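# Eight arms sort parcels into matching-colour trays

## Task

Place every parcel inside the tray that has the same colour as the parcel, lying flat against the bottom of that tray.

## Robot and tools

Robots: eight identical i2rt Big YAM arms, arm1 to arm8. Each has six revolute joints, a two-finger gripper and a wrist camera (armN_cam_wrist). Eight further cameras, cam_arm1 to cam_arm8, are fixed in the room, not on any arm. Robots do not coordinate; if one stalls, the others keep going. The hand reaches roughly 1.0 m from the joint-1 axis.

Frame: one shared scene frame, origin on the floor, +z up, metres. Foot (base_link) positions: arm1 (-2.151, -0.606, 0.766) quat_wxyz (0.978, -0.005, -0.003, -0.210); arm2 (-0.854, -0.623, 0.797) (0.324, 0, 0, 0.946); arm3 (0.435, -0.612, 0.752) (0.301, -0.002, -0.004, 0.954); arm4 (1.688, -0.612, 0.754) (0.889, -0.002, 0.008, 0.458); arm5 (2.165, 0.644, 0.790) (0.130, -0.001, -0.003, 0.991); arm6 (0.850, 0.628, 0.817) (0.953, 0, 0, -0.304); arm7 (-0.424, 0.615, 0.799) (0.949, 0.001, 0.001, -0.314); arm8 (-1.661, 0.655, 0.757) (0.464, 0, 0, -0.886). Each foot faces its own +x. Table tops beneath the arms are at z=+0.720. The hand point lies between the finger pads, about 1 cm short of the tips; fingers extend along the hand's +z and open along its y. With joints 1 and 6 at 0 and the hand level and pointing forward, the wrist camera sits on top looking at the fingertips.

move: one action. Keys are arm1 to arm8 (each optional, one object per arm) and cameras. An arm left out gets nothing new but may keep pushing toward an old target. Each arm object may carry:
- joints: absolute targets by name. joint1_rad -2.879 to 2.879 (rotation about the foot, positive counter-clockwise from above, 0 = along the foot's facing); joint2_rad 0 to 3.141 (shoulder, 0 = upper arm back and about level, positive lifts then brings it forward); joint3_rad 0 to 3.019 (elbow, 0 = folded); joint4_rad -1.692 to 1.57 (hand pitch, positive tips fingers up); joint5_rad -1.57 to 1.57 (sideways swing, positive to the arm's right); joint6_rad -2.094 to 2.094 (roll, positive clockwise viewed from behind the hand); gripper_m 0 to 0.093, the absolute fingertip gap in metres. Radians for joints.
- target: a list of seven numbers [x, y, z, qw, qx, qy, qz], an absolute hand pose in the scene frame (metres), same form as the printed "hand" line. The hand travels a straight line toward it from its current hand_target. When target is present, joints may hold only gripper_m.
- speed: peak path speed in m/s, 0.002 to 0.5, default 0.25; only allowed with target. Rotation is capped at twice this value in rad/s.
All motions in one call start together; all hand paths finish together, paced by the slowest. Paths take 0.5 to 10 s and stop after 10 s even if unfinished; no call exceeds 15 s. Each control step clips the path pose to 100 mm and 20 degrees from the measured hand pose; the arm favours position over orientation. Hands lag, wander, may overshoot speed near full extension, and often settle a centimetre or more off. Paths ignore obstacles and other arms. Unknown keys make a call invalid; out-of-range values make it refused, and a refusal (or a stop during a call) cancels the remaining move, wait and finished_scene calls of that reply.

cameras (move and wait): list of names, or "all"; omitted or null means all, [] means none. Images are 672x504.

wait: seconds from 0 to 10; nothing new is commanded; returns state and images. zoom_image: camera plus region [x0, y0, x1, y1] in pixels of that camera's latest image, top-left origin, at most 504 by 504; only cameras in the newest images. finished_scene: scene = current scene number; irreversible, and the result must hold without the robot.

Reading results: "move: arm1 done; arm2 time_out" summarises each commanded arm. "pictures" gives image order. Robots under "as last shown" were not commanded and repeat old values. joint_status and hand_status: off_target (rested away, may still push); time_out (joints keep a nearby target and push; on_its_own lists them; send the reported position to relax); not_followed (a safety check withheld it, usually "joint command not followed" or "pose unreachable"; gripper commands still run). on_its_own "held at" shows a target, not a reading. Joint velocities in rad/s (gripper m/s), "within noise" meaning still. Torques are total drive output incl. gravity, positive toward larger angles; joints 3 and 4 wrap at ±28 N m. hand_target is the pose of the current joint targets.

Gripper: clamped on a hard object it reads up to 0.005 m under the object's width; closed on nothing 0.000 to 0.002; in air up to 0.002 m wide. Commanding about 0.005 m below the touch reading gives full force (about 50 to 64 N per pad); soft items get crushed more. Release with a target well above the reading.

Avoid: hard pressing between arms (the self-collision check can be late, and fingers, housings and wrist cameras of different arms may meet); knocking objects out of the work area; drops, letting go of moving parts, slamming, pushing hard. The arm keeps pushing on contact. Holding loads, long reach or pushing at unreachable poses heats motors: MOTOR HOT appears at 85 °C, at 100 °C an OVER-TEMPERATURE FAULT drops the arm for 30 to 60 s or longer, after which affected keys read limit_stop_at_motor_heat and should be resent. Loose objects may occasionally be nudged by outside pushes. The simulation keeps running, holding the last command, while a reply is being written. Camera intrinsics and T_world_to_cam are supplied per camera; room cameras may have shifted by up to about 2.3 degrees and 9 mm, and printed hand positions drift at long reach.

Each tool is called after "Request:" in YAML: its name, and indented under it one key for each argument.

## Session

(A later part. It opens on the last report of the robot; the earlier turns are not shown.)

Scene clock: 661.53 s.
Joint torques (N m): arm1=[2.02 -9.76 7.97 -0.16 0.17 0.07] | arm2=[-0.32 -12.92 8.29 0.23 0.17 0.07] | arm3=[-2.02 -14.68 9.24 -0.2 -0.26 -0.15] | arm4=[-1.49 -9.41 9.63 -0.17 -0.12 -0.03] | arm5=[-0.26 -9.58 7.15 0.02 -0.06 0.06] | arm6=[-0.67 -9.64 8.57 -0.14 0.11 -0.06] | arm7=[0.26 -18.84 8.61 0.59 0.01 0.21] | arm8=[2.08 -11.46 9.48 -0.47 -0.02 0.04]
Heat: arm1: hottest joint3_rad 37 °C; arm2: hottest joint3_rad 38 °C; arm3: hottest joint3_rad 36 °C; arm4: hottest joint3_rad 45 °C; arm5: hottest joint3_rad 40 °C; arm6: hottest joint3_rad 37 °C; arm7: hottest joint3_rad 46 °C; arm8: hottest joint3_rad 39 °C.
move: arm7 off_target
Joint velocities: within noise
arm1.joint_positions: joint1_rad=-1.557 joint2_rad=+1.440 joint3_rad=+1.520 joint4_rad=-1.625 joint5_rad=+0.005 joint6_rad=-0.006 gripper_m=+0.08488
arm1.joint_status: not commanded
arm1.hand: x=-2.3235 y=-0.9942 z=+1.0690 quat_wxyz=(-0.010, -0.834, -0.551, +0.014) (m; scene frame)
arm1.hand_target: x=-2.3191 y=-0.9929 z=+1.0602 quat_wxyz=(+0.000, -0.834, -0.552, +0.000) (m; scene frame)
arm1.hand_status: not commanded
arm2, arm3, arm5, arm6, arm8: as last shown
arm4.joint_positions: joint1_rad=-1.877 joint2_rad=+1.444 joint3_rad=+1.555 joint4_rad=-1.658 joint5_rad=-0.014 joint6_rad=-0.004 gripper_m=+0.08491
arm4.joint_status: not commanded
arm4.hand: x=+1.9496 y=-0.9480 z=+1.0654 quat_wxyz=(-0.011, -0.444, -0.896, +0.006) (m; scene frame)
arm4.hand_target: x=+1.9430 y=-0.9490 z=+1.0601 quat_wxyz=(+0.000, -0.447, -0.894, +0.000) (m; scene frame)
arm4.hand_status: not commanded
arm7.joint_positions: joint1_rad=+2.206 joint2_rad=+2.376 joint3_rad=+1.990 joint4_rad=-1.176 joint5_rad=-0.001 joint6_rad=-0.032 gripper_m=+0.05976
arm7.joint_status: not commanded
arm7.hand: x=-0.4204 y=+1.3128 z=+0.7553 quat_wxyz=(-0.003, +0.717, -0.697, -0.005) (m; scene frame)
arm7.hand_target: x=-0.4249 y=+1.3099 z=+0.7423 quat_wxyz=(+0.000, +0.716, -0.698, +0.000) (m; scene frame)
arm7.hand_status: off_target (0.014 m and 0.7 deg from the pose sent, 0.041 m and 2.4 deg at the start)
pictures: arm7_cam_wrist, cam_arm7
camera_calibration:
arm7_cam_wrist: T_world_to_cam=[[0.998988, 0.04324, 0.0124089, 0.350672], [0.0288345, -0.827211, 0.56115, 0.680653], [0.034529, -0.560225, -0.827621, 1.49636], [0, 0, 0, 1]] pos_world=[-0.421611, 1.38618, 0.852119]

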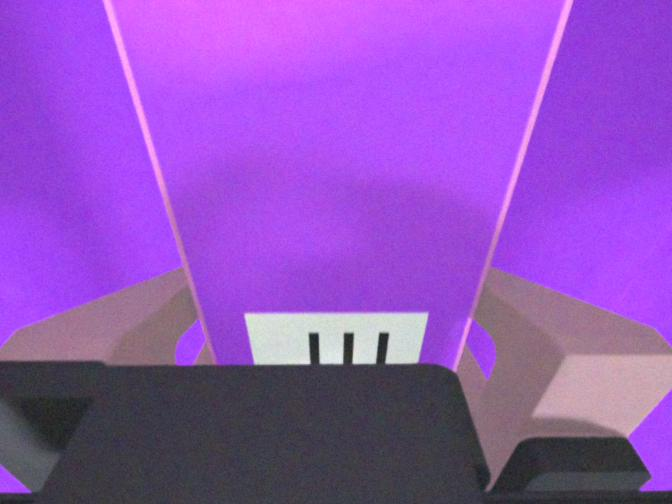

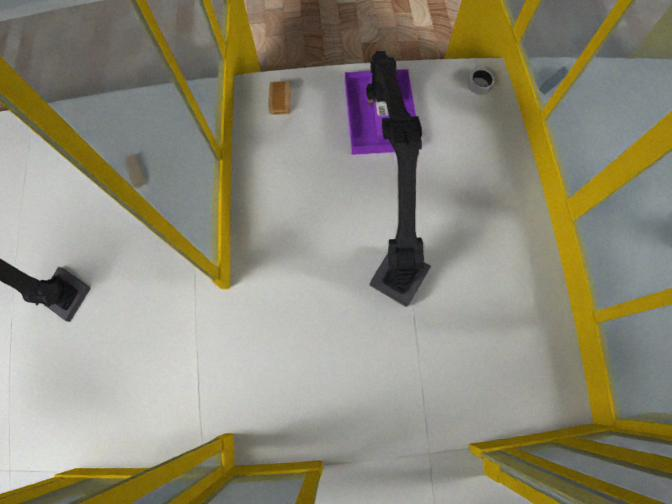

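Request:
move:
  arm7: {"target":[-0.424,1.292,0.765,0,0.716,-0.698,0],"speed":0.08}
  cameras: []

Request:
move:
  arm7: {"target":[-0.424,1.298,0.74,0,0.716,-0.698,0],"speed":0.08}
  cameras: ["cam_arm7"]

Request:
zoom_image:
  camera: "cam_arm7"
  region: [320, 50, 430, 160]

Scene clock: 668.57 s.
Joint torques (N m): arm1=[1.67 -9.23 8.02 -0.08 0.17 0.06] | arm2=[-0.32 -12.92 8.29 0.21 0.16 0.07] | arm3=[-1.96 -14.62 9.29 -0.21 -0.26 -0.15] | arm4=[-1.55 -9.41 9.62 -0.17 -0.12 -0.03] | arm5=[-0.5 -9.11 7.2 -0.08 -0.07 0.06] | arm6=[-0.56 -9.64 8.58 -0.14 0.11 -0.06] | arm7=[0.15 -20.84 8.06 0.34 -0.01 0.2] | arm8=[1.67 -11.52 9.5 -0.55 -0.01 0.03]
Heat: arm1: hottest joint3_rad 37 °C; arm2: hottest joint3_rad 38 °C; arm3: hottest joint3_rad 36 °C; arm4: hottest joint3_rad 45 °C; arm5: hottest joint3_rad 40 °C; arm6: hottest joint3_rad 37 °C; arm7: hottest joint3_rad 47 °C; arm8: hottest joint3_rad 39 °C.
move: arm7 done
Joint velocities: within noise
arm1, arm2, arm4, arm5, arm6, arm8: as last shown
arm3.joint_positions: joint1_rad=+0.198 joint2_rad=+1.467 joint3_rad=+1.586 joint4_rad=-1.673 joint5_rad=-0.005 joint6_rad=-0.388 gripper_m=+0.09297
arm3.joint_status: not commanded
arm3.hand: x=+0.0364 y=-0.4400 z=+1.0643 quat_wxyz=(-0.004, +1.000, -0.013, -0.006) (m; scene frame)
arm3.hand_target: x=+0.0430 y=-0.4361 z=+1.0695 quat_wxyz=(-0.003, +1.000, -0.015, -0.008) (m; scene frame)
arm3.hand_status: not commanded
arm7.joint_positions: joint1_rad=+2.207 joint2_rad=+2.336 joint3_rad=+1.914 joint4_rad=-1.168 joint5_rad=-0.001 joint6_rad=-0.032 gripper_m=+0.05976
arm7.joint_status: not commanded
arm7.hand: x=-0.4208 y=+1.2920 z=+0.7555 quat_wxyz=(+0.006, +0.717, -0.697, +0.005) (m; scene frame)
arm7.hand_target: x=-0.4241 y=+1.2920 z=+0.7650 quat_wxyz=(+0.000, +0.716, -0.698, +0.000) (m; scene frame)
arm7.hand_status: done (0.010 m and 0.9 deg from the pose sent, 0.023 m and 0.7 deg at the start)
pictures: none
No camera images: "cameras" was empty.

Scene clock: 669.53 s.
Joint torques (N m): arm1=[2.32 -9.64 7.99 -0.09 0.16 0.07] | arm2=[-0.32 -12.86 8.31 0.23 0.17 0.07] | arm3=[-2.08 -14.56 9.29 -0.23 -0.26 -0.16] | arm4=[-1.55 -9.47 9.65 -0.17 -0.12 -0.03] | arm5=[-1.14 -9.35 7.04 -0.27 -0.09 0.03] | arm6=[-0.56 -9.64 8.55 -0.14 0.11 -0.06] | arm7=[-0.09 -17.61 9.22 0.53 -0.03 0.2] | arm8=[1.96 -11.4 9.47 -0.54 -0.03 0.03]
Heat: arm1: hottest joint3_rad 37 °C; arm2: hottest joint3_rad 38 °C; arm3: hottest joint3_rad 36 °C; arm4: hottest joint3_rad 45 °C; arm5: hottest joint3_rad 40 °C; arm6: hottest joint3_rad 37 °C; arm7: hottest joint3_rad 47 °C; arm8: hottest joint3_rad 39 °C.
move: arm7 off_target
Joint velocities: within noise
arm1, arm2, arm3, arm4, arm5, arm6, arm8: as last shown
arm7.joint_positions: joint1_rad=+2.207 joint2_rad=+2.339 joint3_rad=+1.914 joint4_rad=-1.141 joint5_rad=-0.001 joint6_rad=-0.032 gripper_m=+0.05976
arm7.joint_status: not commanded
arm7.hand: x=-0.4207 y=+1.2979 z=+0.7533 quat_wxyz=(-0.002, +0.717, -0.697, -0.003) (m; scene frame)
arm7.hand_target: x=-0.4241 y=+1.2977 z=+0.7402 quat_wxyz=(+0.000, +0.716, -0.698, +0.000) (m; scene frame)
arm7.hand_status: off_target (0.014 m and 0.5 deg from the pose sent, 0.017 m and 0.9 deg at the start)
pictures: cam_arm7

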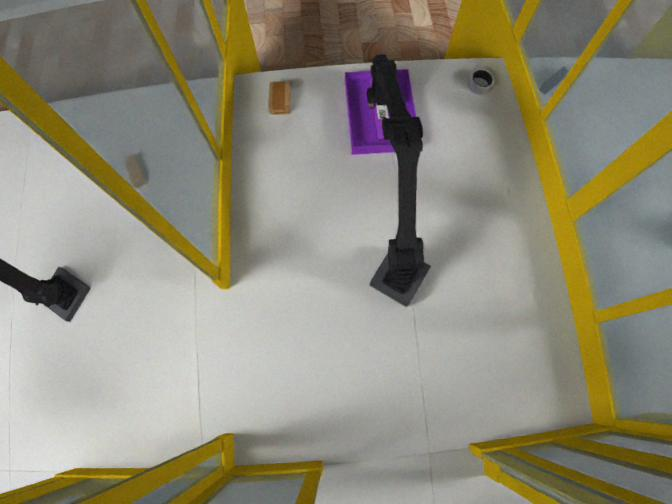

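Scaled by 4.582.

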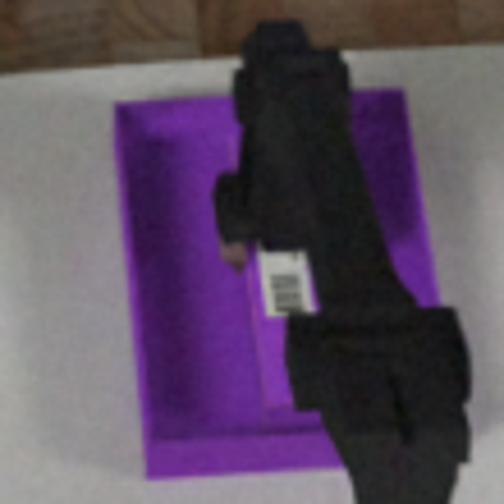

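Request:
move:
  arm7: {"joints":{"gripper_m":0.085}}
  cameras: []

Request:
move:
  arm7: {"target":[-0.422,1.298,0.92,0,0.716,-0.698,0],"speed":0.2}
  cameras: ["arm7_cam_wrist"]

Request:
move:
  arm7: {"target":[-0.404,1.037,1.06,0,0.69,-0.724,0]}
  cameras: ["cam_arm1","cam_arm4","cam_arm3","cam_arm7","arm7_cam_wrist"]

Request:
zoom_image:
  camera: "cam_arm7"
  region: [320, 50, 430, 160]

Scene clock: 676.57 s.
Joint torques (N m): arm1=[1.79 -9.23 8.03 -0.17 0.18 0.07] | arm2=[-0.26 -12.86 8.29 0.21 0.17 0.07] | arm3=[-1.96 -14.74 9.29 -0.23 -0.26 -0.16] | arm4=[-1.55 -9.47 9.63 -0.17 -0.12 -0.03] | arm5=[-0.44 -9.35 7.04 -0.08 -0.07 0.05] | arm6=[-0.62 -9.7 8.57 -0.16 0.11 -0.06] | arm7=[0.03 -18.02 9.36 0.57 -0.01 0.2] | arm8=[1.96 -11.46 9.48 -0.5 -0.02 0.03]
Heat: arm1: hottest joint3_rad 37 °C; arm2: hottest joint3_rad 38 °C; arm3: hottest joint3_rad 36 °C; arm4: hottest joint3_rad 45 °C; arm5: hottest joint3_rad 40 °C; arm6: hottest joint3_rad 37 °C; arm7: hottest joint3_rad 46 °C; arm8: hottest joint3_rad 39 °C.
move: arm7 done
Joint velocities: within noise
arm1, arm2, arm3, arm4: as last shown
arm5.joint_positions: joint1_rad=+1.568 joint2_rad=+1.446 joint3_rad=+1.479 joint4_rad=-1.588 joint5_rad=+0.001 joint6_rad=+0.096 gripper_m=+0.09288
arm5.joint_status: not commanded
arm5.hand: x=+2.0516 y=+0.2294 z=+1.0689 quat_wxyz=(+0.003, +0.822, +0.569, -0.003) (m; scene frame)
arm5.hand_target: x=+2.0530 y=+0.2310 z=+1.0699 quat_wxyz=(+0.000, +0.824, +0.566, +0.000) (m; scene frame)
arm5.hand_status: not commanded
arm6.joint_positions: joint1_rad=-1.164 joint2_rad=+1.461 joint3_rad=+1.404 joint4_rad=-1.520 joint5_rad=-0.002 joint6_rad=+0.100 gripper_m=+0.09288
arm6.joint_status: not commanded
arm6.hand: x=+0.7606 y=+0.2101 z=+1.0639 quat_wxyz=(+0.001, -0.808, -0.589, -0.003) (m; scene frame)
arm6.hand_target: x=+0.7610 y=+0.2129 z=+1.0699 quat_wxyz=(+0.000, -0.809, -0.588, +0.000) (m; scene frame)
arm6.hand_status: not commanded
arm7.joint_positions: joint1_rad=+2.207 joint2_rad=+2.339 joint3_rad=+1.914 joint4_rad=-1.141 joint5_rad=-0.001 joint6_rad=-0.032 gripper_m=+0.08485
arm7.joint_status: all done
arm7.hand: x=-0.4207 y=+1.2979 z=+0.7533 quat_wxyz=(-0.002, +0.717, -0.697, -0.003) (m; scene frame)
arm7.hand_target: x=-0.4241 y=+1.2977 z=+0.7402 quat_wxyz=(+0.000, +0.716, -0.698, +0.000) (m; scene frame)
arm7.hand_status: not commanded
arm8.joint_positions: joint1_rad=+0.435 joint2_rad=+1.457 joint3_rad=+1.575 joint4_rad=-1.671 joint5_rad=-0.001 joint6_rad=+0.170 gripper_m=+0.09293
arm8.joint_status: not commanded
arm8.hand: x=-1.7344 y=+0.2318 z=+1.0716 quat_wxyz=(-0.007, -0.817, -0.577, +0.006) (m; scene frame)
arm8.hand_target: x=-1.7340 y=+0.2350 z=+1.0698 quat_wxyz=(-0.002, -0.819, -0.574, +0.002) (m; scene frame)
arm8.hand_status: not commanded
pictures: none
No camera images: "cameras" was empty.

Scene clock: 678.30 s.
Joint torques (N m): arm1=[2.43 -9.82 7.99 -0.02 0.18 0.07] | arm2=[-0.32 -12.86 8.29 0.23 0.17 0.07] | arm3=[-1.96 -14.68 9.26 -0.23 -0.26 -0.15] | arm4=[-1.55 -9.47 9.63 -0.17 -0.12 -0.03] | arm5=[0.03 -9.29 7.15 -0.21 -0.08 0.05] | arm6=[-0.56 -9.7 8.58 -0.14 0.11 -0.07] | arm7=[-0.09 -18.49 15.36 -0.32 -0.01 0.16] | arm8=[1.9 -11.16 9.48 -0.51 -0.03 0.02]
Heat: arm1: hottest joint3_rad 37 °C; arm2: hottest joint3_rad 38 °C; arm3: hottest joint3_rad 36 °C; arm4: hottest joint3_rad 45 °C; arm5: hottest joint3_rad 40 °C; arm6: hottest joint3_rad 37 °C; arm7: hottest joint3_rad 47 °C; arm8: hottest joint3_rad 39 °C.
move: arm7 off_target
Joint velocities: within noise
arm1, arm2, arm3, arm4, arm5, arm6, arm8: as last shown
arm7.joint_positions: joint1_rad=+2.207 joint2_rad=+2.203 joint3_rad=+2.068 joint4_rad=-1.485 joint5_rad=-0.001 joint6_rad=-0.032 gripper_m=+0.08493
arm7.joint_status: not commanded
arm7.hand: x=-0.4207 y=+1.2815 z=+0.9000 quat_wxyz=(+0.017, +0.717, -0.697, +0.015) (m; scene frame)
arm7.hand_target: x=-0.4222 y=+1.2966 z=+0.9202 quat_wxyz=(+0.000, +0.716, -0.698, -0.001) (m; scene frame)
arm7.hand_status: off_target (0.026 m and 2.6 deg from the pose sent, 0.167 m and 0.5 deg at the start)
pictures: arm7_cam_wrist
camera_calibration:
arm7_cam_wrist: T_world_to_cam=[[0.998972, 0.0442816, 0.00966667, 0.351677], [0.029306, -0.793754, 0.607532, 0.489076], [0.0345755, -0.606625, -0.794236, 1.62803], [0, 0, 0, 1]] pos_world=[-0.421938, 1.36023, 0.992508]

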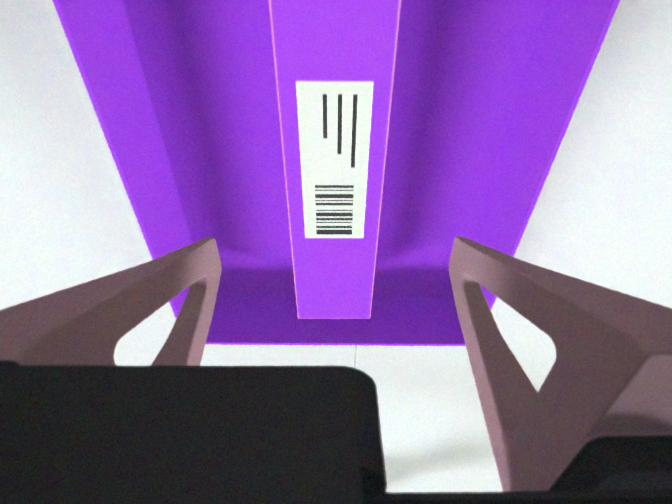

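Scene clock: 680.37 s.
Joint torques (N m): arm1=[2.08 -9.35 7.99 -0.12 0.19 0.08] | arm2=[-0.26 -12.92 8.29 0.21 0.17 0.07] | arm3=[-1.9 -14.51 9.29 -0.23 -0.27 -0.15] | arm4=[-1.49 -9.47 9.63 -0.17 -0.12 -0.03] | arm5=[-0.38 -9.52 7.16 -0.2 -0.1 0.04] | arm6=[-0.56 -9.7 8.57 -0.14 0.11 -0.06] | arm7=[-1.14 -10.05 9.09 -0.24 0.01 0.19] | arm8=[1.79 -11.52 9.55 -0.55 -0.03 0.03]
Heat: arm1: hottest joint3_rad 37 °C; arm2: hottest joint3_rad 38 °C; arm3: hottest joint3_rad 36 °C; arm4: hottest joint3_rad 45 °C; arm5: hottest joint3_rad 40 °C; arm6: hottest joint3_rad 37 °C; arm7: hottest joint3_rad 47 °C; arm8: hottest joint3_rad 39 °C.
move: arm7 done
Joint velocities: within noise
arm1, arm3, arm4, arm5, arm6, arm8: as last shown
arm2.joint_positions: joint1_rad=-1.429 joint2_rad=+1.437 joint3_rad=+1.457 joint4_rad=-1.571 joint5_rad=-0.003 joint6_rad=+0.412 gripper_m=+0.09292
arm2.joint_status: not commanded
arm2.hand: x=-0.6431 y=-0.2540 z=+1.0742 quat_wxyz=(-0.006, +0.314, -0.949, -0.008) (m; scene frame)
arm2.hand_target: x=-0.6410 y=-0.2570 z=+1.0701 quat_wxyz=(+0.000, +0.305, -0.952, +0.000) (m; scene frame)
arm2.hand_status: not commanded
arm7.joint_positions: joint1_rad=+2.175 joint2_rad=+1.444 joint3_rad=+1.436 joint4_rad=-1.539 joint5_rad=-0.001 joint6_rad=-0.005 gripper_m=+0.08493
arm7.joint_status: not commanded
arm7.hand: x=-0.4082 y=+1.0429 z=+1.0660 quat_wxyz=(-0.009, +0.696, -0.718, -0.010) (m; scene frame)
arm7.hand_target: x=-0.4042 y=+1.0370 z=+1.0601 quat_wxyz=(+0.000, +0.690, -0.724, +0.000) (m; scene frame)
arm7.hand_status: done (0.009 m and 1.8 deg from the pose sent, 0.293 m and 5.1 deg at the start)
pictures: arm7_cam_wrist, cam_arm1, cam_arm3, cam_arm4, cam_arm7
camera_calibration:
arm7_cam_wrist: T_world_to_cam=[[0.999813, -0.0149131, 0.0123243, 0.407341], [-0.0192306, -0.835719, 0.548821, 0.285078], [0.00211503, -0.548955, -0.835849, 1.58566], [0, 0, 0, 1]] pos_world=[-0.405136, 1.11478, 1.1639]

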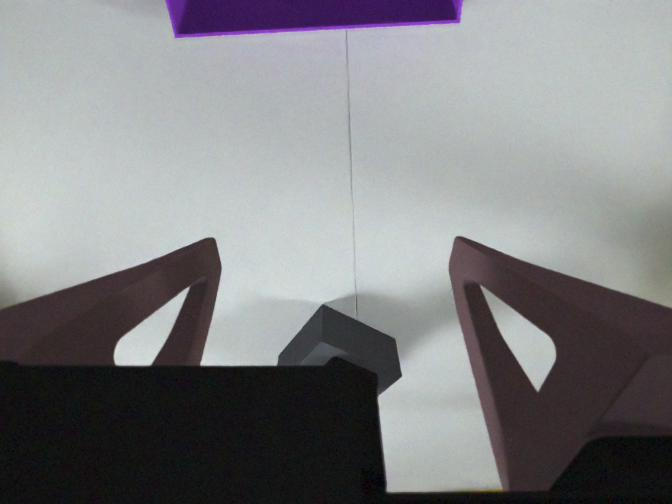

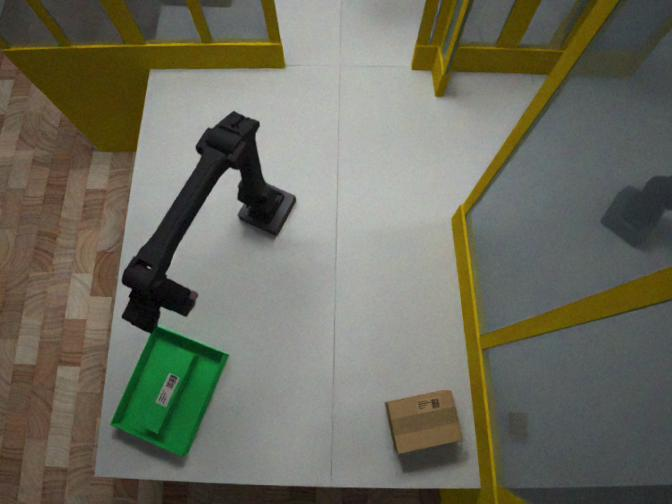

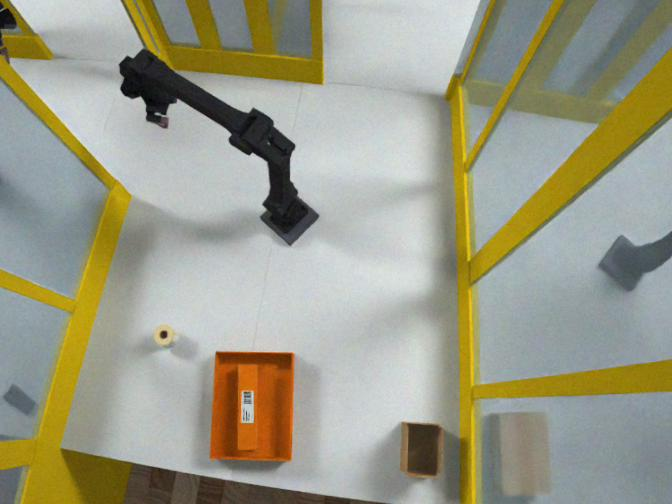

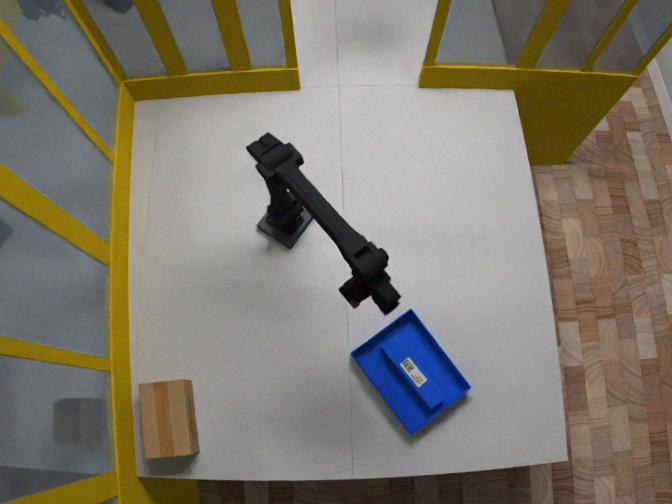

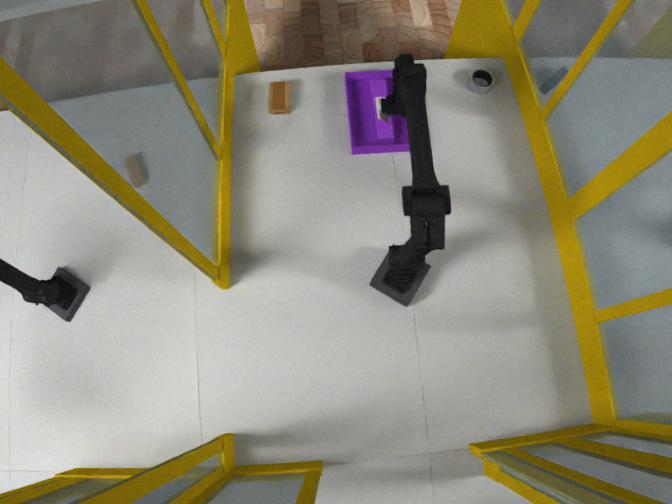

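Scaled by 4.582.

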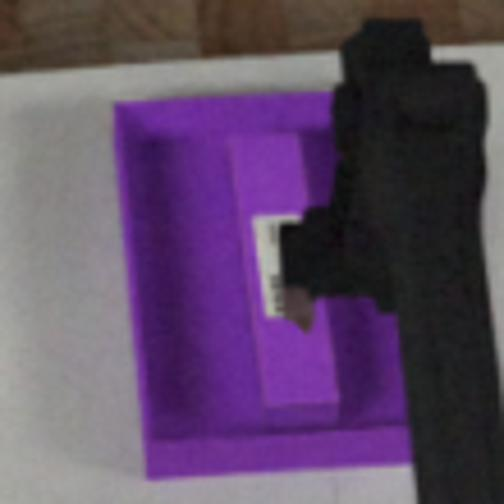

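Request:
finished_scene:
  scene: 2

The scene is finished: the task was done.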